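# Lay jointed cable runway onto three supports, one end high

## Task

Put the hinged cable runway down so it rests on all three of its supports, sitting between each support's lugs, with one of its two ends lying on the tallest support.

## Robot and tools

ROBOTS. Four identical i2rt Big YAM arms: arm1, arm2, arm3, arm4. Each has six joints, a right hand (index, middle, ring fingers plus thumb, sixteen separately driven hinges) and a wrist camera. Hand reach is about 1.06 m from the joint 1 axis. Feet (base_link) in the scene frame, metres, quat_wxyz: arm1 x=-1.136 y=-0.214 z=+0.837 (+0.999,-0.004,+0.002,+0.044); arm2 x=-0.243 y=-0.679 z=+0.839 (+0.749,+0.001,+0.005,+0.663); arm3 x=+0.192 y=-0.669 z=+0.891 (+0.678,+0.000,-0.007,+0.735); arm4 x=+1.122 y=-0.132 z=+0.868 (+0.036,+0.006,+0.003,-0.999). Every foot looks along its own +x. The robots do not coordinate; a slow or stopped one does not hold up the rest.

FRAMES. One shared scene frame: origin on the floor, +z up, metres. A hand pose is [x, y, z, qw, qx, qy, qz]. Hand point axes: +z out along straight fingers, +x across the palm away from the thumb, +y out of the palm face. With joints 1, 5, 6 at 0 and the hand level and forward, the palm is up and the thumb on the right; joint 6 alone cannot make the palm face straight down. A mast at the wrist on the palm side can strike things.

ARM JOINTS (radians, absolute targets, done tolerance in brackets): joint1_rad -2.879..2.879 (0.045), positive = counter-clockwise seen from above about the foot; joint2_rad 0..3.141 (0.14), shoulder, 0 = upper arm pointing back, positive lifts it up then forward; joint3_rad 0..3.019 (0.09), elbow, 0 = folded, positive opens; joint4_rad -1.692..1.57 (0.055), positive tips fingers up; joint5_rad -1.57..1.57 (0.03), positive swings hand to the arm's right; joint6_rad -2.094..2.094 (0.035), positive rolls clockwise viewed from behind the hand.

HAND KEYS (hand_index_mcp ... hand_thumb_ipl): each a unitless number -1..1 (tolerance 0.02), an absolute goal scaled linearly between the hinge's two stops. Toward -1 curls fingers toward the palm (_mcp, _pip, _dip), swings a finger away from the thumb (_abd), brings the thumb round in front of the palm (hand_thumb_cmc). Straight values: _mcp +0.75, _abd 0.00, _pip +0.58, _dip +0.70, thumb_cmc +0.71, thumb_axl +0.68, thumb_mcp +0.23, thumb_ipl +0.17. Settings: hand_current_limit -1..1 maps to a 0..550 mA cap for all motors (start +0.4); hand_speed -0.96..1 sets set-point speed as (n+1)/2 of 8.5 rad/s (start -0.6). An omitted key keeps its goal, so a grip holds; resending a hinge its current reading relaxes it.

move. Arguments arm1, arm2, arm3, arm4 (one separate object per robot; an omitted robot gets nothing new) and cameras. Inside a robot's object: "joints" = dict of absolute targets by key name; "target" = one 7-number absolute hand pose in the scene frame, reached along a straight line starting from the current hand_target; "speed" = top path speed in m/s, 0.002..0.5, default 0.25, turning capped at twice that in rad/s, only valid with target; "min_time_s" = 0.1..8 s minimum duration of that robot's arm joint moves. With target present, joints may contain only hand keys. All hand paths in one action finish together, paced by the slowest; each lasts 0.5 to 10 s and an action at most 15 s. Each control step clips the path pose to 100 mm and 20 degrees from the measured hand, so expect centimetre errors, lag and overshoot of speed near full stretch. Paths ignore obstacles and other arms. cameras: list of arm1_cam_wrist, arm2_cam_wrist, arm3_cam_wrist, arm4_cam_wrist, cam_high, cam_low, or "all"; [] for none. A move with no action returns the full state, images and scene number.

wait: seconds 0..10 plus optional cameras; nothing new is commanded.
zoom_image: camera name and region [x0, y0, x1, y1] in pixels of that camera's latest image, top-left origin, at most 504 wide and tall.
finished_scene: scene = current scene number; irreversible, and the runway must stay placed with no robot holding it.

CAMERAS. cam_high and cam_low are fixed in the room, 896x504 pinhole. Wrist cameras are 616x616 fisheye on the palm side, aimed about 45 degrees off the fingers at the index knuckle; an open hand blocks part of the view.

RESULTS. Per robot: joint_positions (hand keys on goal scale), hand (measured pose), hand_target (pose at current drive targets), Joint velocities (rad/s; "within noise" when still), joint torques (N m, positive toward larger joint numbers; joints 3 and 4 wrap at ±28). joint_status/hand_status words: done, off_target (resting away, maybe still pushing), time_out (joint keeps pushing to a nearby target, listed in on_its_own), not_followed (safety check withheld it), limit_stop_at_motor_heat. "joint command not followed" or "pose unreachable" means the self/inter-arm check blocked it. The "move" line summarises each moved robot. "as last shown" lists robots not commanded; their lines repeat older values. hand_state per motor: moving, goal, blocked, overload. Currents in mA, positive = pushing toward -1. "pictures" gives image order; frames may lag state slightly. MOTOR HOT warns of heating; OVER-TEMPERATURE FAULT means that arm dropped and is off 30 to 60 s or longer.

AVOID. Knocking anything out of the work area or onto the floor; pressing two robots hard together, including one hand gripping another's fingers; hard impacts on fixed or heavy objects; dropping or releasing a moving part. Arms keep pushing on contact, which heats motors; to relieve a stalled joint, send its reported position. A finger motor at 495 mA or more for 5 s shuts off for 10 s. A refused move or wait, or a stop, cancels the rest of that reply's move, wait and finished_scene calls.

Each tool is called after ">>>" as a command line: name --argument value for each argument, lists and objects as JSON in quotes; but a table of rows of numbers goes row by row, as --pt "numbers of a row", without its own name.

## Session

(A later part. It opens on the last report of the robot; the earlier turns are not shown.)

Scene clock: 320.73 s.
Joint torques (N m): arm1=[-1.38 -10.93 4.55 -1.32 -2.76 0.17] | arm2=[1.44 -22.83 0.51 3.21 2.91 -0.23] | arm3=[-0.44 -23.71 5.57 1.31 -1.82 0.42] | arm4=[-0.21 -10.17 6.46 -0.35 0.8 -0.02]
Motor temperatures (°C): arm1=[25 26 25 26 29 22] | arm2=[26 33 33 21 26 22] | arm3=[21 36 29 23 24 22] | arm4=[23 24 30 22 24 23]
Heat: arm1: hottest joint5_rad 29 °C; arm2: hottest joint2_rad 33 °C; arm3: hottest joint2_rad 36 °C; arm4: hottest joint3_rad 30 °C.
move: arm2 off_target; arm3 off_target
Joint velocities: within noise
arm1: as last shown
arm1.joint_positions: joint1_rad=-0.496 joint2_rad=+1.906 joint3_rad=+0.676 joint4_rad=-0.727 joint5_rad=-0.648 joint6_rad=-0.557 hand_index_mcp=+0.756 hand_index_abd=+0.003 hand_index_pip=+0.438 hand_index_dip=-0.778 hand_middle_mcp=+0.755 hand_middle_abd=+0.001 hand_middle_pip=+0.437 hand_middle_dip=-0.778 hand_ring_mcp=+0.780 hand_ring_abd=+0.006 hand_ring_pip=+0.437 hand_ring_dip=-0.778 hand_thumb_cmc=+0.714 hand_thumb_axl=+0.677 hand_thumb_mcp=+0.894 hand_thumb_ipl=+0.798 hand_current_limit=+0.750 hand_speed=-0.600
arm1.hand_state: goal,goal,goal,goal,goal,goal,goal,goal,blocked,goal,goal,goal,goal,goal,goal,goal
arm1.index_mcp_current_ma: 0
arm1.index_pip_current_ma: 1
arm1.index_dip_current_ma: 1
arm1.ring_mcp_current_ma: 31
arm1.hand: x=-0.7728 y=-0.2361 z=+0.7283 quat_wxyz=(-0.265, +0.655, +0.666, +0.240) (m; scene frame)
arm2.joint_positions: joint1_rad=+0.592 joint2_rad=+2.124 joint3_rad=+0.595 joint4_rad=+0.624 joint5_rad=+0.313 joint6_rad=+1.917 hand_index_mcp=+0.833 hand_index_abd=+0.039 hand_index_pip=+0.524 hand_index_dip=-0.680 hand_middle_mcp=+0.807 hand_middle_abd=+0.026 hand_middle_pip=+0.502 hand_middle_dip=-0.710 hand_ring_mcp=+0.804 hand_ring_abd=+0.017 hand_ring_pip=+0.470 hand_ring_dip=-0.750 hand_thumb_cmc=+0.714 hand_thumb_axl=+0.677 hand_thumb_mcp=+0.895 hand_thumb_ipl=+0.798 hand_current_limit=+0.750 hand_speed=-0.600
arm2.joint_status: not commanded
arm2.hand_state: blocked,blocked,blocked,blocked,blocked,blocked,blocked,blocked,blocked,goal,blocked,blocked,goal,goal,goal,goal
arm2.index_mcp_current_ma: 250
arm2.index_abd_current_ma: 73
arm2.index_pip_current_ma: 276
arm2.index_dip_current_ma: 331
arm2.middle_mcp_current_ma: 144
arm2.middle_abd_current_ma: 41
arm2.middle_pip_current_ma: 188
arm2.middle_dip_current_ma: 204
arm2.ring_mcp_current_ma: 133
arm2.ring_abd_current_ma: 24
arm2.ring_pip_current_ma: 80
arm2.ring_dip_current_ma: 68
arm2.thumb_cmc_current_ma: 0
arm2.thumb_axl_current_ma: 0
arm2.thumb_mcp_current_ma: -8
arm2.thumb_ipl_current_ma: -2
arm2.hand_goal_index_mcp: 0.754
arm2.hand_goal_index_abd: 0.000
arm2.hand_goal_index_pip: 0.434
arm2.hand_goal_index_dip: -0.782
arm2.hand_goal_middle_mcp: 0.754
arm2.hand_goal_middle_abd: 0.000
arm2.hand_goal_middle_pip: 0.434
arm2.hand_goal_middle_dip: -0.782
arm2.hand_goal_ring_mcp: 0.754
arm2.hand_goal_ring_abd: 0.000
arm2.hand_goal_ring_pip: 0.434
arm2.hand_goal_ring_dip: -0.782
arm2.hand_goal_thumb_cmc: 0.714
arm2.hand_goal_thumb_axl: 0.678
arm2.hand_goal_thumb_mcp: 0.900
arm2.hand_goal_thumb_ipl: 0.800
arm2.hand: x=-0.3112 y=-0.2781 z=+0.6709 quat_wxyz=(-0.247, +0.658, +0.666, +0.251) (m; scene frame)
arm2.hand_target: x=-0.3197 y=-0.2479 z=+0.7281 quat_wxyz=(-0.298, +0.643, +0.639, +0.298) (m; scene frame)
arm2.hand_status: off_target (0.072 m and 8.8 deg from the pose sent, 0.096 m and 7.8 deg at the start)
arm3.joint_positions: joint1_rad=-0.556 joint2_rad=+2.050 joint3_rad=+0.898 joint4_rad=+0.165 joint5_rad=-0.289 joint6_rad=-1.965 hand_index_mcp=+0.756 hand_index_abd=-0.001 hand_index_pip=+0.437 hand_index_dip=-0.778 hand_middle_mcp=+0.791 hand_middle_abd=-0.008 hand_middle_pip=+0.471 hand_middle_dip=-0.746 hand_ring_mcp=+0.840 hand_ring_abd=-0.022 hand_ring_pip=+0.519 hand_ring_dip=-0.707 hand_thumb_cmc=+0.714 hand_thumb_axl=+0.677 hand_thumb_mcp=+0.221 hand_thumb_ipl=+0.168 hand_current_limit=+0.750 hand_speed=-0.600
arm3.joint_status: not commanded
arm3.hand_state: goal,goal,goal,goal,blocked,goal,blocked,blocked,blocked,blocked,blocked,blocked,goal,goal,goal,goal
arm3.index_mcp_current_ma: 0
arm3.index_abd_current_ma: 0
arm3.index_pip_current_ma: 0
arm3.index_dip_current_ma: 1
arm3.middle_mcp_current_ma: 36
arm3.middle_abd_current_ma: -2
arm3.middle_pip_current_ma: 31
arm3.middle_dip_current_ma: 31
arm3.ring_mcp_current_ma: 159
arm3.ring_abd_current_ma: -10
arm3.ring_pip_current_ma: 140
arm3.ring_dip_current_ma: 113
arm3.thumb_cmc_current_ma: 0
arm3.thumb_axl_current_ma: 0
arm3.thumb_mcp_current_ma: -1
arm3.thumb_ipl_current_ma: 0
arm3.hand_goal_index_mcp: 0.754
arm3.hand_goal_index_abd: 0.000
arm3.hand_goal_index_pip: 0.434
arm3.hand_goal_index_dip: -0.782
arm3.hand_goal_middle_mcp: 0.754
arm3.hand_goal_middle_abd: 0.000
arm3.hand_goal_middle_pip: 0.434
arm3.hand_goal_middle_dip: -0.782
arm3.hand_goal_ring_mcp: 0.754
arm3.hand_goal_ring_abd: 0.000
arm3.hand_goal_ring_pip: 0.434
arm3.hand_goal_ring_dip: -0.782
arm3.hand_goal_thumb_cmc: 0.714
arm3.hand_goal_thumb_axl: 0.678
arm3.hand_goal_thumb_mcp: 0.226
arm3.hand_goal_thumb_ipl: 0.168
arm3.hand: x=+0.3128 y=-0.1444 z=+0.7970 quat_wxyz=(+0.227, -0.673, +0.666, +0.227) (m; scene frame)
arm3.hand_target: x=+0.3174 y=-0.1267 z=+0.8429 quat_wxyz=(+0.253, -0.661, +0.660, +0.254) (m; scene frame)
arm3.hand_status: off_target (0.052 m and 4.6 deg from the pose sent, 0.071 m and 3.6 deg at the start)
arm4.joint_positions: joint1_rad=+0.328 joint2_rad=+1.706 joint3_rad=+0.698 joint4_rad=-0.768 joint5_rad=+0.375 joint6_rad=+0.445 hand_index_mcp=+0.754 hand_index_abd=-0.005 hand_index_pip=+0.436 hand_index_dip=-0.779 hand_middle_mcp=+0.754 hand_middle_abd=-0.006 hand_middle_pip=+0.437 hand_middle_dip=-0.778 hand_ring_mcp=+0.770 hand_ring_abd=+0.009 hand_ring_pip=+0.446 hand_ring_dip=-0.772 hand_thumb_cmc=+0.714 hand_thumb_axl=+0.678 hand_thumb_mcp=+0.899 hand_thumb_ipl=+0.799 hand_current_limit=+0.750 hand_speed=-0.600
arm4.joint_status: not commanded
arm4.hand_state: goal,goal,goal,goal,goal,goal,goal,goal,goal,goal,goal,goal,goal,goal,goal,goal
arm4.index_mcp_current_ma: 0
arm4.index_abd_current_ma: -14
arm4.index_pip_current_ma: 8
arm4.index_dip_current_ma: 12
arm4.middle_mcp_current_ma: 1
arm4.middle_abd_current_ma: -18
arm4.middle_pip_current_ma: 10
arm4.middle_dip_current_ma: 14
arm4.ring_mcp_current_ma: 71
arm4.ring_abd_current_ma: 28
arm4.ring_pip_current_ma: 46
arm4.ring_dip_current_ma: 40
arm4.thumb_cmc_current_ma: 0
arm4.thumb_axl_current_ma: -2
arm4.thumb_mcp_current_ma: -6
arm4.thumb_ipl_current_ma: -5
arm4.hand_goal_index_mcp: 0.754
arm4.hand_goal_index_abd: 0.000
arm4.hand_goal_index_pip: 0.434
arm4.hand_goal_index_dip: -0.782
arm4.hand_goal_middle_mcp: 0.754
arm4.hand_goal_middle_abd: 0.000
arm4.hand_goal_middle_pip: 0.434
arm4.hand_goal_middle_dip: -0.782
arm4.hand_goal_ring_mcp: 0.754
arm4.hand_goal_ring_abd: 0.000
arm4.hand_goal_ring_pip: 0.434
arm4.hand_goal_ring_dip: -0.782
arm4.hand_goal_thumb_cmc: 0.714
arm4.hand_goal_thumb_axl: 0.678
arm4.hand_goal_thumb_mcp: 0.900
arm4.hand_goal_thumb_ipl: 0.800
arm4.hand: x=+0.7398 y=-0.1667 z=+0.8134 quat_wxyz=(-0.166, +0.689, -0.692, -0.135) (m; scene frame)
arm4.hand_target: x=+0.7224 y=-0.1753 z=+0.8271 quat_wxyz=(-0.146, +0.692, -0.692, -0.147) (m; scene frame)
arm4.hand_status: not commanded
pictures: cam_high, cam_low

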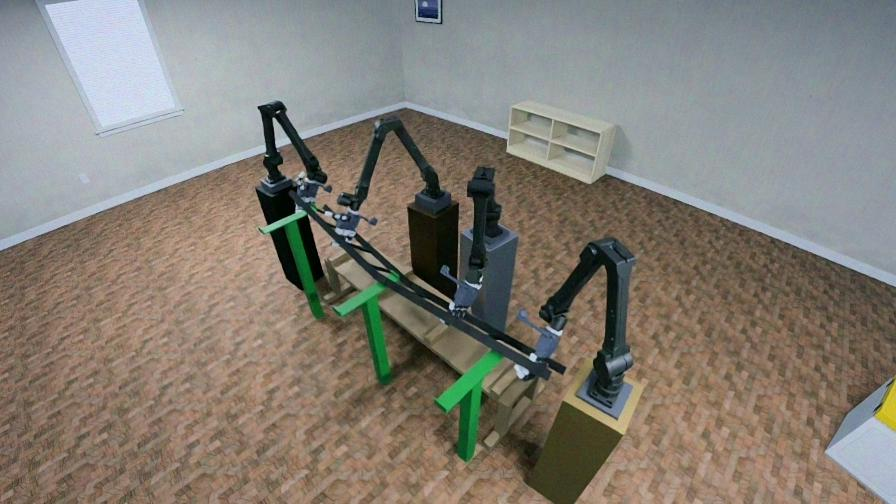

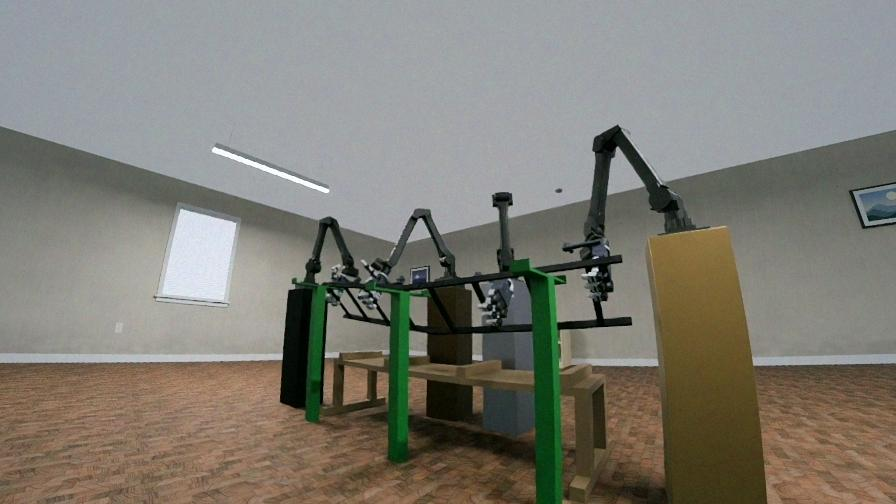

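>>> move --arm2 '{"target": [-0.321, -0.240, 0.768, -0.2988, 0.6409, 0.6409, 0.2988], "speed": 0.06}' --arm3 '{"target": [0.318, -0.120, 0.872, -0.2534, 0.6601, -0.6601, -0.2534], "speed": 0.06}'

>>> move --arm1 '{"target": [-0.755, -0.23, 0.755, -0.25, 0.6614, 0.6614, 0.25], "speed": 0.06}' --arm4 '{"target": [0.7224, -0.17, 0.840, -0.16, 0.6887, -0.6887, -0.16], "speed": 0.06}' --cameras '["cam_high", "cam_low", "arm1_cam_wrist", "arm2_cam_wrist", "arm3_cam_wrist", "arm4_cam_wrist"]'

Scene clock: 322.33 s.
Joint torques (N m): arm1=[-1.32 -10.93 4.53 -1.1 -2.64 0.19] | arm2=[0.91 -23.53 2.09 3.21 3.17 -0.25] | arm3=[-0.03 -25 7.09 1.63 -2.06 0.43] | arm4=[-0.03 -10.05 6.46 -0.39 0.87 -0.02]
Motor temperatures (°C): arm1=[25 26 24 26 29 22] | arm2=[26 33 32 21 27 22] | arm3=[21 36 29 23 24 22] | arm4=[23 24 30 22 24 23]
Heat: arm1: hottest joint5_rad 29 °C; arm2: hottest joint2_rad 33 °C; arm3: hottest joint2_rad 36 °C; arm4: hottest joint3_rad 30 °C.
move: arm2 off_target; arm3 off_target
Joint velocities: within noise
arm1, arm4: as last shown
arm1.joint_positions: joint1_rad=-0.496 joint2_rad=+1.906 joint3_rad=+0.676 joint4_rad=-0.734 joint5_rad=-0.651 joint6_rad=-0.559 hand_index_mcp=+0.756 hand_index_abd=+0.003 hand_index_pip=+0.437 hand_index_dip=-0.778 hand_middle_mcp=+0.755 hand_middle_abd=+0.001 hand_middle_pip=+0.437 hand_middle_dip=-0.778 hand_ring_mcp=+0.786 hand_ring_abd=+0.006 hand_ring_pip=+0.436 hand_ring_dip=-0.778 hand_thumb_cmc=+0.714 hand_thumb_axl=+0.677 hand_thumb_mcp=+0.894 hand_thumb_ipl=+0.798 hand_current_limit=+0.750 hand_speed=-0.600
arm1.ring_mcp_current_ma: 44
arm1.hand: x=-0.7737 y=-0.2353 z=+0.7286 quat_wxyz=(-0.268, +0.655, +0.665, +0.241) (m; scene frame)
arm1.hand_target: x=-0.7552 y=-0.2365 z=+0.7428 quat_wxyz=(-0.264, +0.656, +0.656, +0.265) (m; scene frame)
arm2.joint_positions: joint1_rad=+0.592 joint2_rad=+2.026 joint3_rad=+0.584 joint4_rad=+0.512 joint5_rad=+0.304 joint6_rad=+1.917 hand_index_mcp=+0.841 hand_index_abd=+0.043 hand_index_pip=+0.533 hand_index_dip=-0.670 hand_middle_mcp=+0.810 hand_middle_abd=+0.028 hand_middle_pip=+0.505 hand_middle_dip=-0.709 hand_ring_mcp=+0.804 hand_ring_abd=+0.017 hand_ring_pip=+0.470 hand_ring_dip=-0.756 hand_thumb_cmc=+0.714 hand_thumb_axl=+0.677 hand_thumb_mcp=+0.895 hand_thumb_ipl=+0.798 hand_current_limit=+0.750 hand_speed=-0.600
arm2.joint_status: not commanded
arm2.hand_state: blocked,blocked,blocked,blocked,blocked,blocked,blocked,blocked,blocked,goal,blocked,blocked,goal,goal,goal,goal
arm2.index_mcp_current_ma: 285
arm2.index_abd_current_ma: 83
arm2.index_pip_current_ma: 315
arm2.index_dip_current_ma: 376
arm2.middle_mcp_current_ma: 158
arm2.middle_abd_current_ma: 48
arm2.middle_pip_current_ma: 200
arm2.middle_dip_current_ma: 211
arm2.ring_mcp_current_ma: 135
arm2.ring_abd_current_ma: 24
arm2.ring_pip_current_ma: 77
arm2.ring_dip_current_ma: 51
arm2.thumb_cmc_current_ma: 0
arm2.thumb_axl_current_ma: 0
arm2.thumb_mcp_current_ma: -8
arm2.thumb_ipl_current_ma: -2
arm2.hand_goal_index_mcp: 0.754
arm2.hand_goal_index_abd: 0.000
arm2.hand_goal_index_pip: 0.434
arm2.hand_goal_index_dip: -0.782
arm2.hand_goal_middle_mcp: 0.754
arm2.hand_goal_middle_abd: 0.000
arm2.hand_goal_middle_pip: 0.434
arm2.hand_goal_middle_dip: -0.782
arm2.hand_goal_ring_mcp: 0.754
arm2.hand_goal_ring_abd: 0.000
arm2.hand_goal_ring_pip: 0.434
arm2.hand_goal_ring_dip: -0.782
arm2.hand_goal_thumb_cmc: 0.714
arm2.hand_goal_thumb_axl: 0.678
arm2.hand_goal_thumb_mcp: 0.900
arm2.hand_goal_thumb_ipl: 0.800
arm2.hand: x=-0.3118 y=-0.2792 z=+0.6941 quat_wxyz=(-0.237, +0.658, +0.672, +0.243) (m; scene frame)
arm2.hand_target: x=-0.3194 y=-0.2427 z=+0.7597 quat_wxyz=(-0.298, +0.643, +0.639, +0.298) (m; scene frame)
arm2.hand_status: off_target (0.084 m and 10.3 deg from the pose sent, 0.105 m and 8.8 deg at the start)
arm3.joint_positions: joint1_rad=-0.557 joint2_rad=+2.007 joint3_rad=+0.898 joint4_rad=+0.083 joint5_rad=-0.281 joint6_rad=-1.962 hand_index_mcp=+0.754 hand_index_abd=-0.001 hand_index_pip=+0.437 hand_index_dip=-0.778 hand_middle_mcp=+0.792 hand_middle_abd=-0.004 hand_middle_pip=+0.471 hand_middle_dip=-0.746 hand_ring_mcp=+0.842 hand_ring_abd=-0.014 hand_ring_pip=+0.526 hand_ring_dip=-0.697 hand_thumb_cmc=+0.714 hand_thumb_axl=+0.677 hand_thumb_mcp=+0.221 hand_thumb_ipl=+0.168 hand_current_limit=+0.750 hand_speed=-0.600
arm3.joint_status: not commanded
arm3.hand_state: goal,goal,goal,goal,blocked,goal,blocked,blocked,blocked,goal,blocked,blocked,goal,goal,goal,goal
arm3.index_mcp_current_ma: 0
arm3.index_abd_current_ma: 0
arm3.index_pip_current_ma: 0
arm3.index_dip_current_ma: 1
arm3.middle_mcp_current_ma: 37
arm3.middle_abd_current_ma: 0
arm3.middle_pip_current_ma: 31
arm3.middle_dip_current_ma: 30
arm3.ring_mcp_current_ma: 166
arm3.ring_abd_current_ma: -4
arm3.ring_pip_current_ma: 160
arm3.ring_dip_current_ma: 141
arm3.thumb_cmc_current_ma: 0
arm3.thumb_axl_current_ma: 0
arm3.thumb_mcp_current_ma: -1
arm3.thumb_ipl_current_ma: 0
arm3.hand_goal_index_mcp: 0.754
arm3.hand_goal_index_abd: 0.000
arm3.hand_goal_index_pip: 0.434
arm3.hand_goal_index_dip: -0.782
arm3.hand_goal_middle_mcp: 0.754
arm3.hand_goal_middle_abd: 0.000
arm3.hand_goal_middle_pip: 0.434
arm3.hand_goal_middle_dip: -0.782
arm3.hand_goal_ring_mcp: 0.754
arm3.hand_goal_ring_abd: 0.000
arm3.hand_goal_ring_pip: 0.434
arm3.hand_goal_ring_dip: -0.782
arm3.hand_goal_thumb_cmc: 0.714
arm3.hand_goal_thumb_axl: 0.678
arm3.hand_goal_thumb_mcp: 0.226
arm3.hand_goal_thumb_ipl: 0.168
arm3.hand: x=+0.3122 y=-0.1496 z=+0.8094 quat_wxyz=(+0.211, -0.673, +0.674, +0.218) (m; scene frame)
arm3.hand_target: x=+0.3169 y=-0.1219 z=+0.8697 quat_wxyz=(+0.253, -0.661, +0.659, +0.254) (m; scene frame)
arm3.hand_status: off_target (0.070 m and 6.7 deg from the pose sent, 0.079 m and 4.6 deg at the start)
arm4.joint_positions: joint1_rad=+0.328 joint2_rad=+1.706 joint3_rad=+0.698 joint4_rad=-0.768 joint5_rad=+0.373 joint6_rad=+0.445 hand_index_mcp=+0.754 hand_index_abd=-0.005 hand_index_pip=+0.436 hand_index_dip=-0.779 hand_middle_mcp=+0.754 hand_middle_abd=-0.006 hand_middle_pip=+0.437 hand_middle_dip=-0.778 hand_ring_mcp=+0.775 hand_ring_abd=+0.000 hand_ring_pip=+0.453 hand_ring_dip=-0.763 hand_thumb_cmc=+0.714 hand_thumb_axl=+0.678 hand_thumb_mcp=+0.899 hand_thumb_ipl=+0.799 hand_current_limit=+0.750 hand_speed=-0.600
arm4.hand_state: goal,goal,goal,goal,goal,goal,goal,goal,blocked,goal,goal,goal,goal,goal,goal,goal
arm4.ring_mcp_current_ma: 91
arm4.ring_abd_current_ma: 0
arm4.ring_pip_current_ma: 76
arm4.ring_dip_current_ma: 76
arm4.hand: x=+0.7399 y=-0.1670 z=+0.8132 quat_wxyz=(-0.165, +0.689, -0.692, -0.134) (m; scene frame)
arm4.hand_target: x=+0.7224 y=-0.1752 z=+0.8271 quat_wxyz=(-0.146, +0.692, -0.692, -0.147) (m; scene frame)
pictures: none

Scene clock: 323.43 s.
Joint torques (N m): arm1=[1.08 -13.04 3.36 -0.8 -2.46 0.43] | arm2=[0.97 -22.95 2.55 3.21 3.1 -0.26] | arm3=[0.15 -24.82 7.1 1.62 -2.13 0.41] | arm4=[-0.32 -12.04 7.15 -1.76 1.53 0.08]
Motor temperatures (°C): arm1=[25 26 24 26 29 22] | arm2=[26 33 32 21 27 22] | arm3=[21 36 29 23 25 22] | arm4=[23 24 30 22 24 23]
Heat: arm1: hottest joint5_rad 29 °C; arm2: hottest joint2_rad 33 °C; arm3: hottest joint2_rad 36 °C; arm4: hottest joint3_rad 30 °C.
move: arm1 off_target; arm4 off_target
Joint velocities: within noise
arm1.joint_positions: joint1_rad=-0.494 joint2_rad=+1.871 joint3_rad=+0.669 joint4_rad=-0.734 joint5_rad=-0.630 joint6_rad=-0.539 hand_index_mcp=+0.756 hand_index_abd=+0.003 hand_index_pip=+0.437 hand_index_dip=-0.778 hand_middle_mcp=+0.758 hand_middle_abd=+0.001 hand_middle_pip=+0.437 hand_middle_dip=-0.778 hand_ring_mcp=+0.791 hand_ring_abd=+0.005 hand_ring_pip=+0.436 hand_ring_dip=-0.778 hand_thumb_cmc=+0.714 hand_thumb_axl=+0.677 hand_thumb_mcp=+0.894 hand_thumb_ipl=+0.798 hand_current_limit=+0.750 hand_speed=-0.600
arm1.joint_status: not commanded
arm1.hand_state: goal,goal,goal,goal,goal,goal,goal,goal,blocked,goal,goal,goal,goal,goal,goal,goal
arm1.index_mcp_current_ma: 0
arm1.index_abd_current_ma: 1
arm1.index_pip_current_ma: 1
arm1.index_dip_current_ma: 1
arm1.middle_mcp_current_ma: 1
arm1.middle_abd_current_ma: 0
arm1.middle_pip_current_ma: 1
arm1.middle_dip_current_ma: 1
arm1.ring_mcp_current_ma: 55
arm1.ring_abd_current_ma: 2
arm1.ring_pip_current_ma: 1
arm1.ring_dip_current_ma: 1
arm1.thumb_cmc_current_ma: 0
arm1.thumb_axl_current_ma: 0
arm1.thumb_mcp_current_ma: -4
arm1.thumb_ipl_current_ma: -1
arm1.hand_goal_index_mcp: 0.754
arm1.hand_goal_index_abd: 0.000
arm1.hand_goal_index_pip: 0.434
arm1.hand_goal_index_dip: -0.782
arm1.hand_goal_middle_mcp: 0.754
arm1.hand_goal_middle_abd: 0.000
arm1.hand_goal_middle_pip: 0.434
arm1.hand_goal_middle_dip: -0.782
arm1.hand_goal_ring_mcp: 0.754
arm1.hand_goal_ring_abd: 0.000
arm1.hand_goal_ring_pip: 0.434
arm1.hand_goal_ring_dip: -0.782
arm1.hand_goal_thumb_cmc: 0.714
arm1.hand_goal_thumb_axl: 0.678
arm1.hand_goal_thumb_mcp: 0.900
arm1.hand_goal_thumb_ipl: 0.800
arm1.hand: x=-0.7722 y=-0.2394 z=+0.7354 quat_wxyz=(-0.256, +0.660, +0.667, +0.233) (m; scene frame)
arm1.hand_target: x=-0.7558 y=-0.2299 z=+0.7544 quat_wxyz=(-0.252, +0.660, +0.662, +0.251) (m; scene frame)
arm1.hand_status: off_target (0.028 m and 2.2 deg from the pose sent, 0.033 m and 2.5 deg at the start)
arm2, arm3: as last shown
arm2.joint_positions: joint1_rad=+0.592 joint2_rad=+2.018 joint3_rad=+0.579 joint4_rad=+0.511 joint5_rad=+0.306 joint6_rad=+1.918 hand_index_mcp=+0.841 hand_index_abd=+0.043 hand_index_pip=+0.533 hand_index_dip=-0.670 hand_middle_mcp=+0.810 hand_middle_abd=+0.028 hand_middle_pip=+0.505 hand_middle_dip=-0.709 hand_ring_mcp=+0.804 hand_ring_abd=+0.017 hand_ring_pip=+0.470 hand_ring_dip=-0.756 hand_thumb_cmc=+0.714 hand_thumb_axl=+0.677 hand_thumb_mcp=+0.895 hand_thumb_ipl=+0.798 hand_current_limit=+0.750 hand_speed=-0.600
arm2.middle_pip_current_ma: 201
arm2.hand: x=-0.3111 y=-0.2801 z=+0.6965 quat_wxyz=(-0.238, +0.659, +0.671, +0.244) (m; scene frame)
arm2.hand_target: x=-0.3194 y=-0.2428 z=+0.7597 quat_wxyz=(-0.298, +0.643, +0.639, +0.298) (m; scene frame)
arm3.joint_positions: joint1_rad=-0.559 joint2_rad=+2.005 joint3_rad=+0.898 joint4_rad=+0.083 joint5_rad=-0.280 joint6_rad=-1.960 hand_index_mcp=+0.754 hand_index_abd=-0.001 hand_index_pip=+0.437 hand_index_dip=-0.778 hand_middle_mcp=+0.792 hand_middle_abd=-0.004 hand_middle_pip=+0.471 hand_middle_dip=-0.746 hand_ring_mcp=+0.843 hand_ring_abd=-0.013 hand_ring_pip=+0.526 hand_ring_dip=-0.697 hand_thumb_cmc=+0.714 hand_thumb_axl=+0.677 hand_thumb_mcp=+0.221 hand_thumb_ipl=+0.168 hand_current_limit=+0.750 hand_speed=-0.600
arm3.middle_mcp_current_ma: 36
arm3.ring_mcp_current_ma: 168
arm3.ring_dip_current_ma: 142
arm3.hand: x=+0.3133 y=-0.1494 z=+0.8100 quat_wxyz=(+0.211, -0.672, +0.676, +0.218) (m; scene frame)
arm4.joint_positions: joint1_rad=+0.333 joint2_rad=+1.705 joint3_rad=+0.698 joint4_rad=-0.785 joint5_rad=+0.392 joint6_rad=+0.445 hand_index_mcp=+0.752 hand_index_abd=-0.004 hand_index_pip=+0.436 hand_index_dip=-0.779 hand_middle_mcp=+0.755 hand_middle_abd=-0.005 hand_middle_pip=+0.437 hand_middle_dip=-0.778 hand_ring_mcp=+0.768 hand_ring_abd=+0.002 hand_ring_pip=+0.452 hand_ring_dip=-0.763 hand_thumb_cmc=+0.714 hand_thumb_axl=+0.678 hand_thumb_mcp=+0.899 hand_thumb_ipl=+0.799 hand_current_limit=+0.750 hand_speed=-0.600
arm4.joint_status: not commanded
arm4.hand_state: goal,goal,goal,goal,goal,goal,goal,goal,goal,goal,goal,goal,goal,goal,goal,goal
arm4.index_mcp_current_ma: -6
arm4.index_abd_current_ma: -12
arm4.index_pip_current_ma: 8
arm4.index_dip_current_ma: 12
arm4.middle_mcp_current_ma: 2
arm4.middle_abd_current_ma: -16
arm4.middle_pip_current_ma: 10
arm4.middle_dip_current_ma: 14
arm4.ring_mcp_current_ma: 60
arm4.ring_abd_current_ma: 6
arm4.ring_pip_current_ma: 71
arm4.ring_dip_current_ma: 79
arm4.thumb_cmc_current_ma: 0
arm4.thumb_axl_current_ma: -2
arm4.thumb_mcp_current_ma: -6
arm4.thumb_ipl_current_ma: -4
arm4.hand_goal_index_mcp: 0.754
arm4.hand_goal_index_abd: 0.000
arm4.hand_goal_index_pip: 0.434
arm4.hand_goal_index_dip: -0.782
arm4.hand_goal_middle_mcp: 0.754
arm4.hand_goal_middle_abd: 0.000
arm4.hand_goal_middle_pip: 0.434
arm4.hand_goal_middle_dip: -0.782
arm4.hand_goal_ring_mcp: 0.754
arm4.hand_goal_ring_abd: 0.000
arm4.hand_goal_ring_pip: 0.434
arm4.hand_goal_ring_dip: -0.782
arm4.hand_goal_thumb_cmc: 0.714
arm4.hand_goal_thumb_axl: 0.678
arm4.hand_goal_thumb_mcp: 0.900
arm4.hand_goal_thumb_ipl: 0.800
arm4.hand: x=+0.7418 y=-0.1652 z=+0.8156 quat_wxyz=(-0.175, +0.691, -0.687, -0.141) (m; scene frame)
arm4.hand_target: x=+0.7229 y=-0.1699 z=+0.8396 quat_wxyz=(-0.160, +0.689, -0.689, -0.160) (m; scene frame)
arm4.hand_status: off_target (0.032 m and 2.8 deg from the pose sent, 0.032 m and 3.0 deg at the start)
pictures: arm1_cam_wrist, arm2_cam_wrist, arm3_cam_wrist, arm4_cam_wrist, cam_high, cam_low
camera_calibration:
arm1_cam_wrist: T_world_to_cam=[[0.573135, -0.618076, -0.538051, 0.725075], [-0.533334, -0.779843, 0.327719, -0.891521], [-0.62215, 0.0991336, -0.776596, 0.237392], [0, 0, 0, 1]] pos_world=[-0.743351, -0.270629, 0.866653]
arm2_cam_wrist: T_world_to_cam=[[0.620939, -0.625525, -0.472392, 0.378665], [-0.591539, -0.769354, 0.241198, -0.605831], [-0.514311, 0.129669, -0.847744, 0.594143], [0, 0, 0, 1]] pos_world=[-0.287926, -0.306276, 0.828684]
arm3_cam_wrist: T_world_to_cam=[[-0.604084, 0.649287, 0.46207, -0.0531329], [0.564893, -0.0601098, 0.822972, -0.896427], [0.56212, 0.758164, -0.330466, 0.333697], [0, 0, 0, 1]] pos_world=[0.28671, -0.272382, 0.872561]
arm4_cam_wrist: T_world_to_cam=[[-0.652504, 0.706647, 0.273656, 0.415738], [0.471266, 0.0956112, 0.876794, -1.09226], [0.593419, 0.701076, -0.395406, 0.122456], [0, 0, 0, 1]] pos_world=[0.713346, -0.2752, 0.892334]

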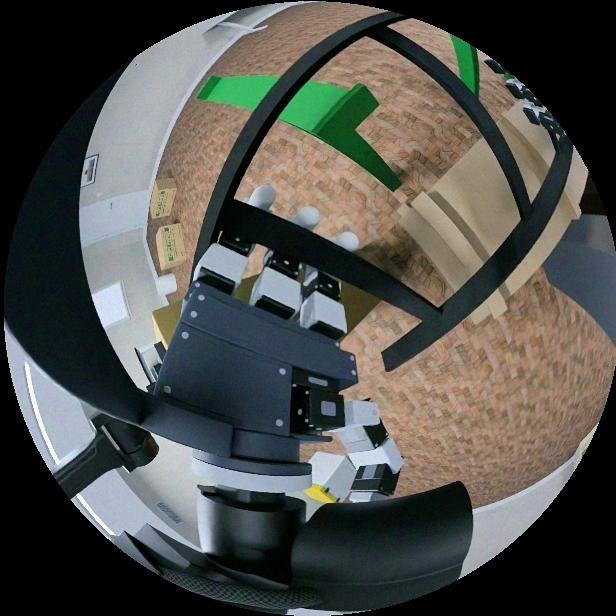

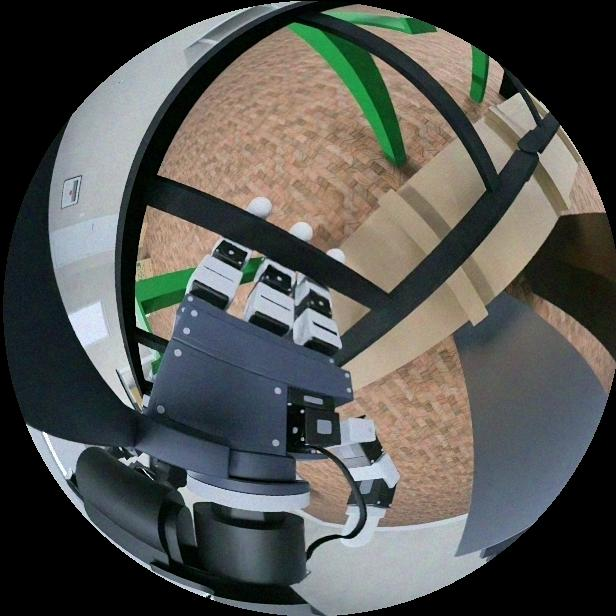

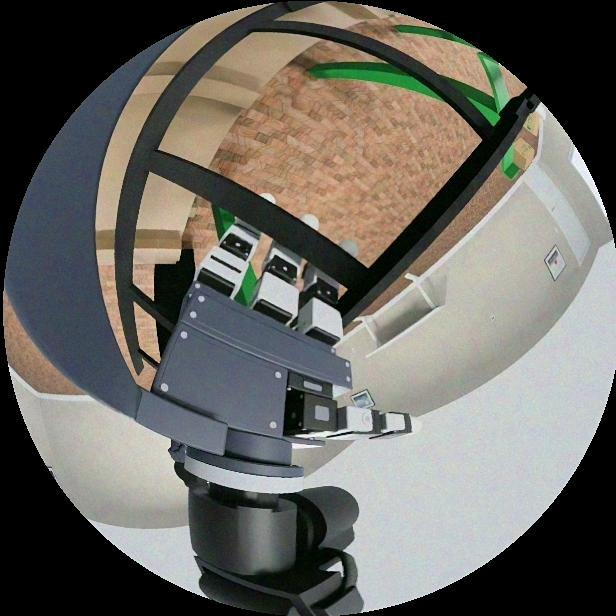

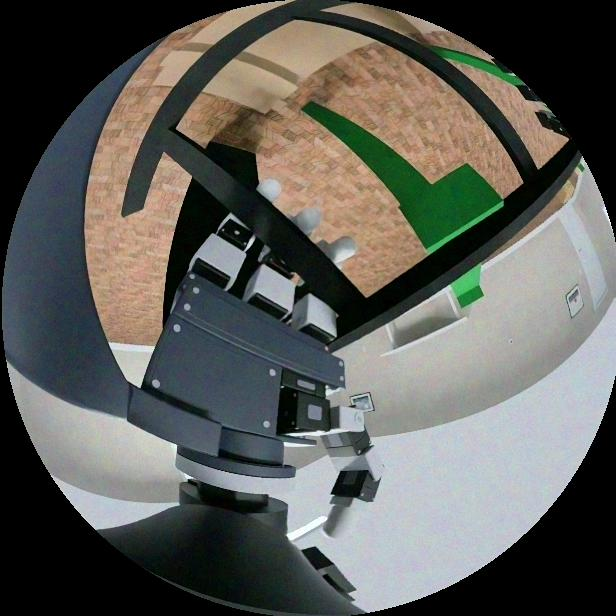

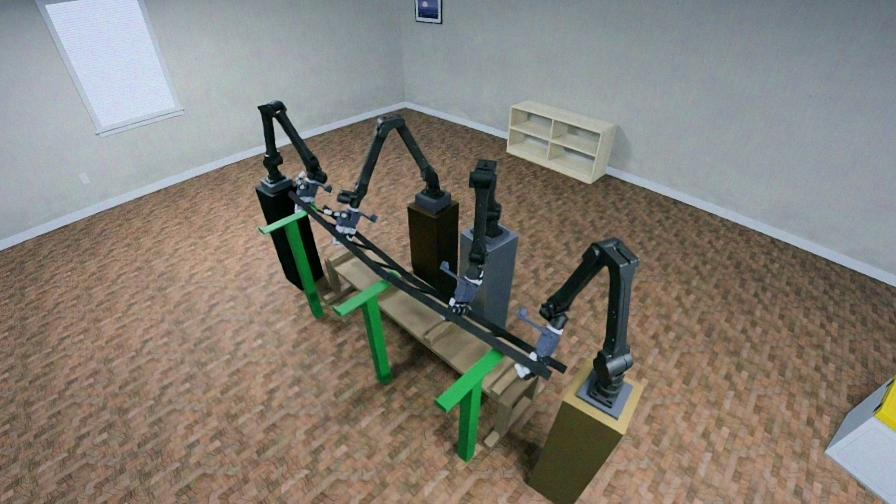

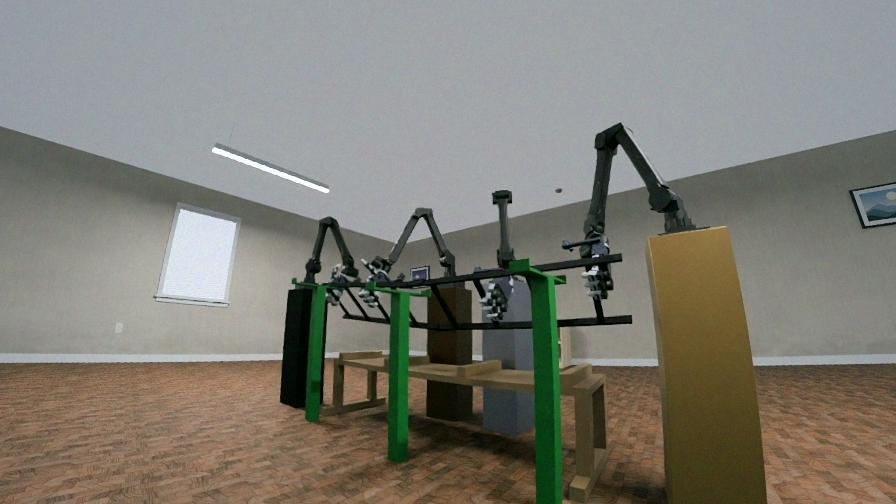

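>>> move --arm1 '{"target": [-0.758, -0.208, 0.712, -0.2534, 0.6601, 0.6601, 0.2534], "speed": 0.07}' --cameras '["arm1_cam_wrist"]'

Scene clock: 326.53 s.
Joint torques (N m): arm1=[1.26 -9.58 2.89 0.13 -2.21 0.55] | arm2=[1.14 -22.89 2.47 3.58 3.11 -0.26] | arm3=[0.56 -22.83 7.95 2.29 -2.17 0.41] | arm4=[-0.26 -11.34 7.15 -1.18 1.26 0.05]
Motor temperatures (°C): arm1=[25 26 24 26 30 22] | arm2=[26 33 32 21 28 22] | arm3=[21 36 29 23 25 22] | arm4=[23 24 30 22 24 23]
Heat: arm1: hottest joint5_rad 30 °C; arm2: hottest joint2_rad 33 °C; arm3: hottest joint2_rad 36 °C; arm4: hottest joint3_rad 30 °C.
move: arm1 off_target
Joint velocities: within noise
arm1.joint_positions: joint1_rad=-0.435 joint2_rad=+1.948 joint3_rad=+0.639 joint4_rad=-0.565 joint5_rad=-0.663 joint6_rad=-0.475 hand_index_mcp=+0.756 hand_index_abd=+0.003 hand_index_pip=+0.437 hand_index_dip=-0.778 hand_middle_mcp=+0.756 hand_middle_abd=+0.001 hand_middle_pip=+0.437 hand_middle_dip=-0.778 hand_ring_mcp=+0.794 hand_ring_abd=+0.003 hand_ring_pip=+0.436 hand_ring_dip=-0.778 hand_thumb_cmc=+0.714 hand_thumb_axl=+0.677 hand_thumb_mcp=+0.894 hand_thumb_ipl=+0.798 hand_current_limit=+0.750 hand_speed=-0.600
arm1.joint_status: not commanded
arm1.hand_state: goal,goal,goal,goal,goal,goal,goal,goal,blocked,goal,goal,goal,goal,goal,goal,goal
arm1.index_mcp_current_ma: 0
arm1.index_abd_current_ma: 1
arm1.index_pip_current_ma: 1
arm1.index_dip_current_ma: 1
arm1.middle_mcp_current_ma: 1
arm1.middle_abd_current_ma: 0
arm1.middle_pip_current_ma: 1
arm1.middle_dip_current_ma: 1
arm1.ring_mcp_current_ma: 62
arm1.ring_abd_current_ma: 1
arm1.ring_pip_current_ma: 1
arm1.ring_dip_current_ma: 1
arm1.thumb_cmc_current_ma: 0
arm1.thumb_axl_current_ma: 0
arm1.thumb_mcp_current_ma: -4
arm1.thumb_ipl_current_ma: -1
arm1.hand_goal_index_mcp: 0.754
arm1.hand_goal_index_abd: 0.000
arm1.hand_goal_index_pip: 0.434
arm1.hand_goal_index_dip: -0.782
arm1.hand_goal_middle_mcp: 0.754
arm1.hand_goal_middle_abd: 0.000
arm1.hand_goal_middle_pip: 0.434
arm1.hand_goal_middle_dip: -0.782
arm1.hand_goal_ring_mcp: 0.754
arm1.hand_goal_ring_abd: 0.000
arm1.hand_goal_ring_pip: 0.434
arm1.hand_goal_ring_dip: -0.782
arm1.hand_goal_thumb_cmc: 0.714
arm1.hand_goal_thumb_axl: 0.678
arm1.hand_goal_thumb_mcp: 0.900
arm1.hand_goal_thumb_ipl: 0.800
arm1.hand: x=-0.7702 y=-0.2191 z=+0.7088 quat_wxyz=(-0.249, +0.656, +0.670, +0.243) (m; scene frame)
arm1.hand_target: x=-0.7587 y=-0.2079 z=+0.7123 quat_wxyz=(-0.255, +0.659, +0.661, +0.253) (m; scene frame)
arm1.hand_status: off_target (0.017 m and 1.7 deg from the pose sent, 0.042 m and 2.5 deg at the start)
arm2, arm3, arm4: as last shown
arm2.joint_positions: joint1_rad=+0.589 joint2_rad=+2.018 joint3_rad=+0.579 joint4_rad=+0.501 joint5_rad=+0.305 joint6_rad=+1.918 hand_index_mcp=+0.841 hand_index_abd=+0.043 hand_index_pip=+0.533 hand_index_dip=-0.670 hand_middle_mcp=+0.810 hand_middle_abd=+0.028 hand_middle_pip=+0.505 hand_middle_dip=-0.709 hand_ring_mcp=+0.804 hand_ring_abd=+0.017 hand_ring_pip=+0.470 hand_ring_dip=-0.753 hand_thumb_cmc=+0.714 hand_thumb_axl=+0.677 hand_thumb_mcp=+0.895 hand_thumb_ipl=+0.798 hand_current_limit=+0.750 hand_speed=-0.600
arm2.ring_pip_current_ma: 78
arm2.ring_dip_current_ma: 58
arm2.hand: x=-0.3093 y=-0.2818 z=+0.6955 quat_wxyz=(-0.233, +0.660, +0.672, +0.243) (m; scene frame)
arm2.hand_target: x=-0.3193 y=-0.2427 z=+0.7596 quat_wxyz=(-0.298, +0.643, +0.639, +0.298) (m; scene frame)
arm3.joint_positions: joint1_rad=-0.565 joint2_rad=+1.986 joint3_rad=+0.889 joint4_rad=+0.067 joint5_rad=-0.279 joint6_rad=-1.960 hand_index_mcp=+0.754 hand_index_abd=-0.001 hand_index_pip=+0.437 hand_index_dip=-0.778 hand_middle_mcp=+0.782 hand_middle_abd=-0.004 hand_middle_pip=+0.457 hand_middle_dip=-0.764 hand_ring_mcp=+0.840 hand_ring_abd=-0.013 hand_ring_pip=+0.512 hand_ring_dip=-0.721 hand_thumb_cmc=+0.714 hand_thumb_axl=+0.677 hand_thumb_mcp=+0.221 hand_thumb_ipl=+0.168 hand_current_limit=+0.750 hand_speed=-0.600
arm3.hand_state: goal,goal,goal,goal,blocked,goal,blocked,goal,blocked,goal,blocked,blocked,goal,goal,goal,goal
arm3.middle_mcp_current_ma: 22
arm3.middle_pip_current_ma: 13
arm3.middle_dip_current_ma: 9
arm3.ring_mcp_current_ma: 159
arm3.ring_pip_current_ma: 119
arm3.ring_dip_current_ma: 78
arm3.hand: x=+0.3152 y=-0.1532 z=+0.8154 quat_wxyz=(+0.210, -0.670, +0.679, +0.216) (m; scene frame)
arm3.hand_target: x=+0.3168 y=-0.1218 z=+0.8696 quat_wxyz=(+0.253, -0.661, +0.659, +0.254) (m; scene frame)
arm4.joint_positions: joint1_rad=+0.333 joint2_rad=+1.704 joint3_rad=+0.698 joint4_rad=-0.798 joint5_rad=+0.399 joint6_rad=+0.445 hand_index_mcp=+0.753 hand_index_abd=-0.004 hand_index_pip=+0.436 hand_index_dip=-0.779 hand_middle_mcp=+0.755 hand_middle_abd=-0.005 hand_middle_pip=+0.437 hand_middle_dip=-0.778 hand_ring_mcp=+0.765 hand_ring_abd=-0.001 hand_ring_pip=+0.452 hand_ring_dip=-0.761 hand_thumb_cmc=+0.714 hand_thumb_axl=+0.678 hand_thumb_mcp=+0.899 hand_thumb_ipl=+0.799 hand_current_limit=+0.750 hand_speed=-0.600
arm4.hand_state: goal,goal,goal,goal,goal,goal,goal,goal,goal,goal,goal,blocked,goal,goal,goal,goal
arm4.index_mcp_current_ma: -2
arm4.ring_mcp_current_ma: 48
arm4.ring_abd_current_ma: -2
arm4.ring_pip_current_ma: 73
arm4.ring_dip_current_ma: 87
arm4.hand: x=+0.7438 y=-0.1634 z=+0.8166 quat_wxyz=(-0.182, +0.691, -0.685, -0.142) (m; scene frame)
arm4.hand_target: x=+0.7229 y=-0.1698 z=+0.8395 quat_wxyz=(-0.160, +0.689, -0.689, -0.160) (m; scene frame)
pictures: arm1_cam_wrist
camera_calibration:
arm1_cam_wrist: T_world_to_cam=[[0.58657, -0.615436, -0.526474, 0.724869], [-0.541722, -0.781367, 0.309842, -0.860021], [-0.602057, 0.103459, -0.791722, 0.243052], [0, 0, 0, 1]] pos_world=[-0.744747, -0.251028, 0.840525]

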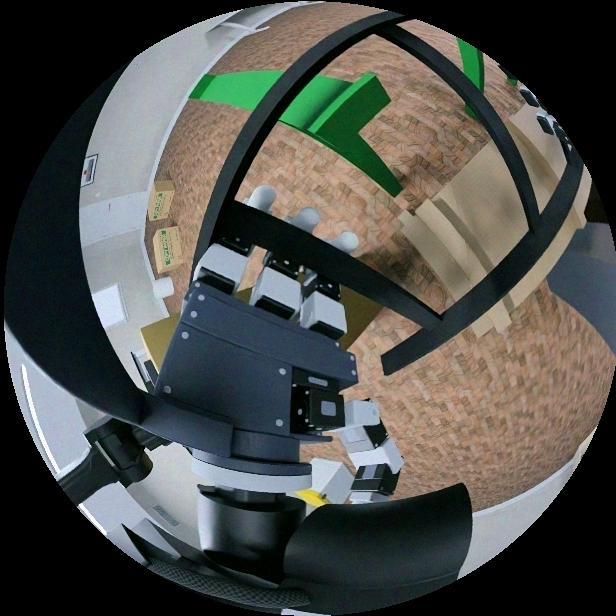

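>>> move --arm1 '{"target": [-0.758, -0.190, 0.685, -0.2534, 0.6601, 0.6601, 0.2534], "speed": 0.06}' --cameras '["arm1_cam_wrist"]'

Scene clock: 328.13 s.
Joint torques (N m): arm1=[1.14 -9.58 2.06 0.75 -1.94 0.54] | arm2=[1.2 -23.18 2.43 3.73 3.15 -0.26] | arm3=[0.97 -21.48 8.72 2.52 -1.95 0.41] | arm4=[-0.44 -11.16 7.17 -0.96 1 0.08]
Motor temperatures (°C): arm1=[25 26 24 26 30 22] | arm2=[26 33 32 21 28 22] | arm3=[21 36 29 23 25 22] | arm4=[23 24 30 22 24 23]
Heat: arm1: hottest joint5_rad 30 °C; arm2: hottest joint2_rad 33 °C; arm3: hottest joint2_rad 36 °C; arm4: hottest joint3_rad 30 °C.
move: arm1 off_target
Joint velocities: within noise
arm1.joint_positions: joint1_rad=-0.377 joint2_rad=+2.027 joint3_rad=+0.628 joint4_rad=-0.430 joint5_rad=-0.684 joint6_rad=-0.399 hand_index_mcp=+0.756 hand_index_abd=+0.003 hand_index_pip=+0.437 hand_index_dip=-0.778 hand_middle_mcp=+0.756 hand_middle_abd=+0.001 hand_middle_pip=+0.437 hand_middle_dip=-0.778 hand_ring_mcp=+0.794 hand_ring_abd=+0.002 hand_ring_pip=+0.436 hand_ring_dip=-0.778 hand_thumb_cmc=+0.714 hand_thumb_axl=+0.677 hand_thumb_mcp=+0.894 hand_thumb_ipl=+0.798 hand_current_limit=+0.750 hand_speed=-0.600
arm1.joint_status: not commanded
arm1.hand_state: goal,goal,goal,goal,goal,goal,goal,goal,blocked,goal,goal,goal,goal,goal,goal,goal
arm1.index_mcp_current_ma: 0
arm1.index_abd_current_ma: 1
arm1.index_pip_current_ma: 1
arm1.index_dip_current_ma: 1
arm1.middle_mcp_current_ma: 1
arm1.middle_abd_current_ma: 0
arm1.middle_pip_current_ma: 1
arm1.middle_dip_current_ma: 1
arm1.ring_mcp_current_ma: 63
arm1.ring_abd_current_ma: 1
arm1.ring_pip_current_ma: 1
arm1.ring_dip_current_ma: 1
arm1.thumb_cmc_current_ma: 0
arm1.thumb_axl_current_ma: 0
arm1.thumb_mcp_current_ma: -4
arm1.thumb_ipl_current_ma: -1
arm1.hand_goal_index_mcp: 0.754
arm1.hand_goal_index_abd: 0.000
arm1.hand_goal_index_pip: 0.434
arm1.hand_goal_index_dip: -0.782
arm1.hand_goal_middle_mcp: 0.754
arm1.hand_goal_middle_abd: 0.000
arm1.hand_goal_middle_pip: 0.434
arm1.hand_goal_middle_dip: -0.782
arm1.hand_goal_ring_mcp: 0.754
arm1.hand_goal_ring_abd: 0.000
arm1.hand_goal_ring_pip: 0.434
arm1.hand_goal_ring_dip: -0.782
arm1.hand_goal_thumb_cmc: 0.714
arm1.hand_goal_thumb_axl: 0.678
arm1.hand_goal_thumb_mcp: 0.900
arm1.hand_goal_thumb_ipl: 0.800
arm1.hand: x=-0.7693 y=-0.2009 z=+0.6837 quat_wxyz=(-0.250, +0.657, +0.667, +0.245) (m; scene frame)
arm1.hand_target: x=-0.7585 y=-0.1900 z=+0.6854 quat_wxyz=(-0.255, +0.659, +0.661, +0.254) (m; scene frame)
arm1.hand_status: off_target (0.016 m and 1.4 deg from the pose sent, 0.040 m and 1.7 deg at the start)
arm2, arm3, arm4: as last shown
arm2.joint_positions: joint1_rad=+0.587 joint2_rad=+2.021 joint3_rad=+0.579 joint4_rad=+0.497 joint5_rad=+0.304 joint6_rad=+1.918 hand_index_mcp=+0.841 hand_index_abd=+0.042 hand_index_pip=+0.533 hand_index_dip=-0.670 hand_middle_mcp=+0.810 hand_middle_abd=+0.028 hand_middle_pip=+0.505 hand_middle_dip=-0.709 hand_ring_mcp=+0.806 hand_ring_abd=+0.017 hand_ring_pip=+0.475 hand_ring_dip=-0.746 hand_thumb_cmc=+0.714 hand_thumb_axl=+0.677 hand_thumb_mcp=+0.895 hand_thumb_ipl=+0.798 hand_current_limit=+0.750 hand_speed=-0.600
arm2.index_abd_current_ma: 82
arm2.ring_mcp_current_ma: 143
arm2.ring_pip_current_ma: 95
arm2.ring_dip_current_ma: 81
arm2.hand: x=-0.3079 y=-0.2829 z=+0.6942 quat_wxyz=(-0.230, +0.661, +0.672, +0.242) (m; scene frame)
arm2.hand_target: x=-0.3193 y=-0.2428 z=+0.7597 quat_wxyz=(-0.298, +0.643, +0.639, +0.298) (m; scene frame)
arm3.joint_positions: joint1_rad=-0.570 joint2_rad=+1.973 joint3_rad=+0.881 joint4_rad=+0.061 joint5_rad=-0.284 joint6_rad=-1.960 hand_index_mcp=+0.751 hand_index_abd=-0.001 hand_index_pip=+0.437 hand_index_dip=-0.778 hand_middle_mcp=+0.764 hand_middle_abd=-0.004 hand_middle_pip=+0.442 hand_middle_dip=-0.776 hand_ring_mcp=+0.820 hand_ring_abd=-0.010 hand_ring_pip=+0.486 hand_ring_dip=-0.749 hand_thumb_cmc=+0.714 hand_thumb_axl=+0.677 hand_thumb_mcp=+0.221 hand_thumb_ipl=+0.168 hand_current_limit=+0.750 hand_speed=-0.600
arm3.hand_state: goal,goal,goal,goal,goal,goal,goal,goal,blocked,goal,blocked,blocked,goal,goal,goal,goal
arm3.middle_mcp_current_ma: 3
arm3.middle_pip_current_ma: 2
arm3.middle_dip_current_ma: 1
arm3.ring_mcp_current_ma: 101
arm3.ring_abd_current_ma: -3
arm3.ring_pip_current_ma: 59
arm3.ring_dip_current_ma: 26
arm3.hand: x=+0.3157 y=-0.1561 z=+0.8197 quat_wxyz=(+0.209, -0.668, +0.680, +0.218) (m; scene frame)
arm3.hand_target: x=+0.3169 y=-0.1217 z=+0.8698 quat_wxyz=(+0.253, -0.661, +0.659, +0.254) (m; scene frame)
arm4.joint_positions: joint1_rad=+0.333 joint2_rad=+1.699 joint3_rad=+0.698 joint4_rad=-0.806 joint5_rad=+0.405 joint6_rad=+0.445 hand_index_mcp=+0.755 hand_index_abd=-0.004 hand_index_pip=+0.436 hand_index_dip=-0.779 hand_middle_mcp=+0.755 hand_middle_abd=-0.005 hand_middle_pip=+0.437 hand_middle_dip=-0.778 hand_ring_mcp=+0.765 hand_ring_abd=-0.001 hand_ring_pip=+0.452 hand_ring_dip=-0.761 hand_thumb_cmc=+0.714 hand_thumb_axl=+0.678 hand_thumb_mcp=+0.899 hand_thumb_ipl=+0.799 hand_current_limit=+0.750 hand_speed=-0.600
arm4.index_mcp_current_ma: 5
arm4.ring_abd_current_ma: -4
arm4.hand: x=+0.7439 y=-0.1623 z=+0.8189 quat_wxyz=(-0.184, +0.691, -0.684, -0.144) (m; scene frame)
arm4.hand_target: x=+0.7229 y=-0.1698 z=+0.8396 quat_wxyz=(-0.160, +0.689, -0.689, -0.160) (m; scene frame)
pictures: arm1_cam_wrist
camera_calibration:
arm1_cam_wrist: T_world_to_cam=[[0.583389, -0.615992, -0.52935, 0.721644], [-0.545359, -0.78007, 0.306716, -0.83787], [-0.601864, 0.109751, -0.791021, 0.222793], [0, 0, 0, 1]] pos_world=[-0.743848, -0.233522, 0.815224]

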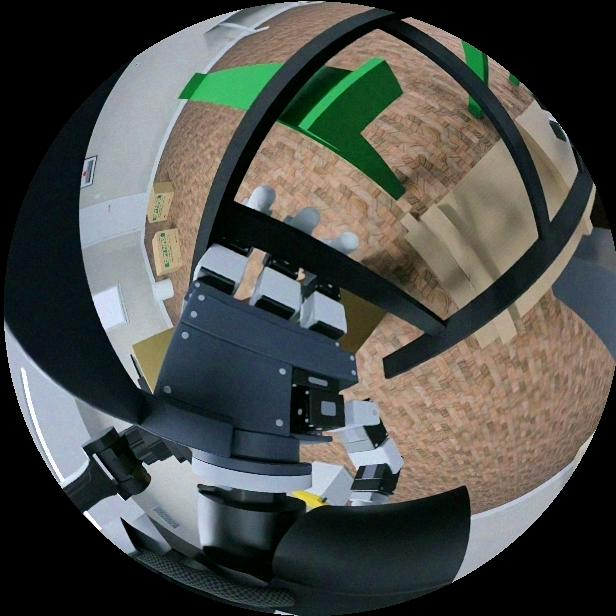

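>>> move --arm1 '{"target": [-0.758, -0.182, 0.655, -0.2534, 0.6601, 0.6601, 0.2534], "speed": 0.06}' --cameras '["arm1_cam_wrist", "cam_high", "cam_low"]'

Scene clock: 331.07 s.
Joint torques (N m): arm1=[0.32 -9.41 2.25 0.49 -1.31 0.41] | arm2=[1.26 -23 2.85 3.74 3.25 -0.25] | arm3=[1.03 -21.42 8.79 2.59 -2.01 0.41] | arm4=[-0.62 -11.11 7.19 -0.81 0.95 0.1]
Motor temperatures (°C): arm1=[25 26 24 26 30 22] | arm2=[26 33 32 21 29 22] | arm3=[21 35 29 23 25 22] | arm4=[23 24 30 22 24 23]
Heat: arm1: hottest joint5_rad 30 °C; arm2: hottest joint2_rad 33 °C; arm3: hottest joint2_rad 35 °C; arm4: hottest joint3_rad 30 °C.
move: arm1 off_target
Joint velocities: within noise
arm1.joint_positions: joint1_rad=-0.338 joint2_rad=+2.125 joint3_rad=+0.630 joint4_rad=-0.313 joint5_rad=-0.706 joint6_rad=-0.348 hand_index_mcp=+0.756 hand_index_abd=+0.003 hand_index_pip=+0.437 hand_index_dip=-0.778 hand_middle_mcp=+0.756 hand_middle_abd=+0.001 hand_middle_pip=+0.437 hand_middle_dip=-0.778 hand_ring_mcp=+0.760 hand_ring_abd=+0.002 hand_ring_pip=+0.436 hand_ring_dip=-0.778 hand_thumb_cmc=+0.714 hand_thumb_axl=+0.677 hand_thumb_mcp=+0.894 hand_thumb_ipl=+0.798 hand_current_limit=+0.750 hand_speed=-0.600
arm1.joint_status: not commanded
arm1.hand_state: goal,goal,goal,goal,goal,goal,goal,goal,goal,goal,goal,goal,goal,goal,goal,goal
arm1.index_mcp_current_ma: 0
arm1.index_abd_current_ma: 1
arm1.index_pip_current_ma: 1
arm1.index_dip_current_ma: 1
arm1.middle_mcp_current_ma: 0
arm1.middle_abd_current_ma: 0
arm1.middle_pip_current_ma: 1
arm1.middle_dip_current_ma: 1
arm1.ring_mcp_current_ma: 3
arm1.ring_abd_current_ma: 0
arm1.ring_pip_current_ma: 1
arm1.ring_dip_current_ma: 1
arm1.thumb_cmc_current_ma: 0
arm1.thumb_axl_current_ma: 0
arm1.thumb_mcp_current_ma: -4
arm1.thumb_ipl_current_ma: -1
arm1.hand_goal_index_mcp: 0.754
arm1.hand_goal_index_abd: 0.000
arm1.hand_goal_index_pip: 0.434
arm1.hand_goal_index_dip: -0.782
arm1.hand_goal_middle_mcp: 0.754
arm1.hand_goal_middle_abd: 0.000
arm1.hand_goal_middle_pip: 0.434
arm1.hand_goal_middle_dip: -0.782
arm1.hand_goal_ring_mcp: 0.754
arm1.hand_goal_ring_abd: 0.000
arm1.hand_goal_ring_pip: 0.434
arm1.hand_goal_ring_dip: -0.782
arm1.hand_goal_thumb_cmc: 0.714
arm1.hand_goal_thumb_axl: 0.678
arm1.hand_goal_thumb_mcp: 0.900
arm1.hand_goal_thumb_ipl: 0.800
arm1.hand: x=-0.7727 y=-0.1869 z=+0.6555 quat_wxyz=(-0.257, +0.658, +0.663, +0.247) (m; scene frame)
arm1.hand_target: x=-0.7584 y=-0.1818 z=+0.6555 quat_wxyz=(-0.254, +0.659, +0.661, +0.254) (m; scene frame)
arm1.hand_status: off_target (0.015 m and 0.9 deg from the pose sent, 0.036 m and 1.4 deg at the start)
arm2, arm3, arm4: as last shown
arm2.joint_positions: joint1_rad=+0.588 joint2_rad=+2.021 joint3_rad=+0.573 joint4_rad=+0.496 joint5_rad=+0.302 joint6_rad=+1.918 hand_index_mcp=+0.841 hand_index_abd=+0.041 hand_index_pip=+0.533 hand_index_dip=-0.670 hand_middle_mcp=+0.810 hand_middle_abd=+0.028 hand_middle_pip=+0.505 hand_middle_dip=-0.709 hand_ring_mcp=+0.806 hand_ring_abd=+0.016 hand_ring_pip=+0.475 hand_ring_dip=-0.751 hand_thumb_cmc=+0.714 hand_thumb_axl=+0.677 hand_thumb_mcp=+0.895 hand_thumb_ipl=+0.798 hand_current_limit=+0.750 hand_speed=-0.600
arm2.index_abd_current_ma: 80
arm2.ring_abd_current_ma: 22
arm2.ring_pip_current_ma: 94
arm2.ring_dip_current_ma: 64
arm2.hand: x=-0.3070 y=-0.2865 z=+0.6930 quat_wxyz=(-0.228, +0.661, +0.674, +0.240) (m; scene frame)
arm2.hand_target: x=-0.3193 y=-0.2428 z=+0.7596 quat_wxyz=(-0.298, +0.643, +0.639, +0.298) (m; scene frame)
arm3.joint_positions: joint1_rad=-0.571 joint2_rad=+1.973 joint3_rad=+0.880 joint4_rad=+0.060 joint5_rad=-0.282 joint6_rad=-1.960 hand_index_mcp=+0.747 hand_index_abd=-0.001 hand_index_pip=+0.437 hand_index_dip=-0.778 hand_middle_mcp=+0.765 hand_middle_abd=-0.004 hand_middle_pip=+0.442 hand_middle_dip=-0.776 hand_ring_mcp=+0.821 hand_ring_abd=-0.008 hand_ring_pip=+0.486 hand_ring_dip=-0.749 hand_thumb_cmc=+0.714 hand_thumb_axl=+0.677 hand_thumb_mcp=+0.221 hand_thumb_ipl=+0.168 hand_current_limit=+0.750 hand_speed=-0.600
arm3.index_mcp_current_ma: -2
arm3.middle_mcp_current_ma: 4
arm3.ring_mcp_current_ma: 102
arm3.ring_abd_current_ma: -2
arm3.ring_pip_current_ma: 58
arm3.hand: x=+0.3159 y=-0.1570 z=+0.8191 quat_wxyz=(+0.209, -0.668, +0.681, +0.217) (m; scene frame)
arm3.hand_target: x=+0.3169 y=-0.1219 z=+0.8696 quat_wxyz=(+0.253, -0.661, +0.659, +0.254) (m; scene frame)
arm4.joint_positions: joint1_rad=+0.333 joint2_rad=+1.698 joint3_rad=+0.698 joint4_rad=-0.808 joint5_rad=+0.407 joint6_rad=+0.445 hand_index_mcp=+0.755 hand_index_abd=-0.004 hand_index_pip=+0.436 hand_index_dip=-0.779 hand_middle_mcp=+0.755 hand_middle_abd=-0.005 hand_middle_pip=+0.437 hand_middle_dip=-0.778 hand_ring_mcp=+0.766 hand_ring_abd=-0.002 hand_ring_pip=+0.452 hand_ring_dip=-0.761 hand_thumb_cmc=+0.714 hand_thumb_axl=+0.678 hand_thumb_mcp=+0.899 hand_thumb_ipl=+0.799 hand_current_limit=+0.750 hand_speed=-0.600
arm4.ring_mcp_current_ma: 51
arm4.ring_abd_current_ma: -5
arm4.hand: x=+0.7441 y=-0.1620 z=+0.8194 quat_wxyz=(-0.185, +0.691, -0.683, -0.145) (m; scene frame)
arm4.hand_target: x=+0.7229 y=-0.1699 z=+0.8396 quat_wxyz=(-0.160, +0.689, -0.689, -0.160) (m; scene frame)
pictures: arm1_cam_wrist, cam_high, cam_low
camera_calibration:
arm1_cam_wrist: T_world_to_cam=[[0.576161, -0.610982, -0.542899, 0.721632], [-0.545978, -0.782, 0.300639, -0.817015], [-0.608232, 0.123195, -0.784141, 0.190056], [0, 0, 0, 1]] pos_world=[-0.74625, -0.221415, 0.78643]

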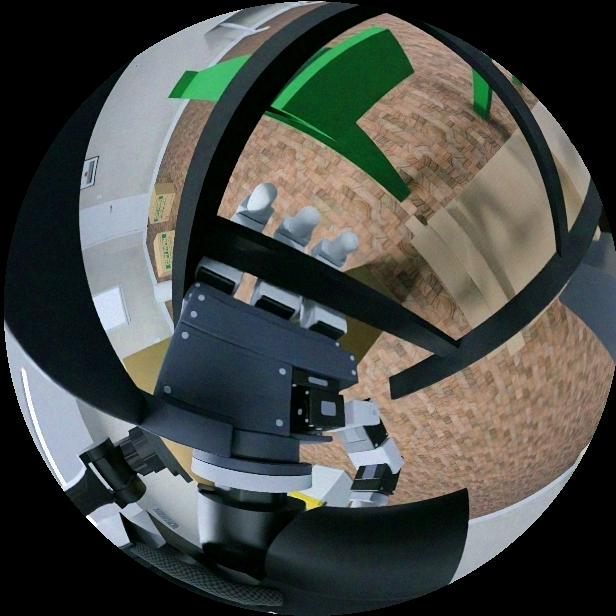

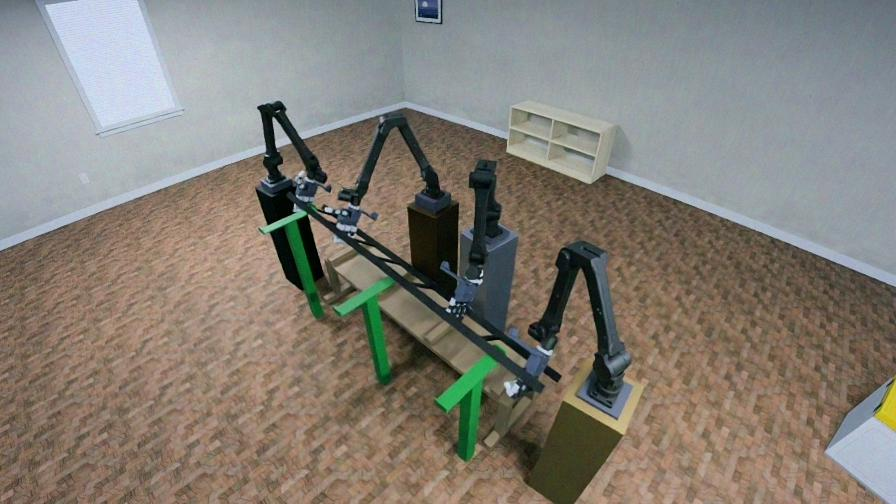

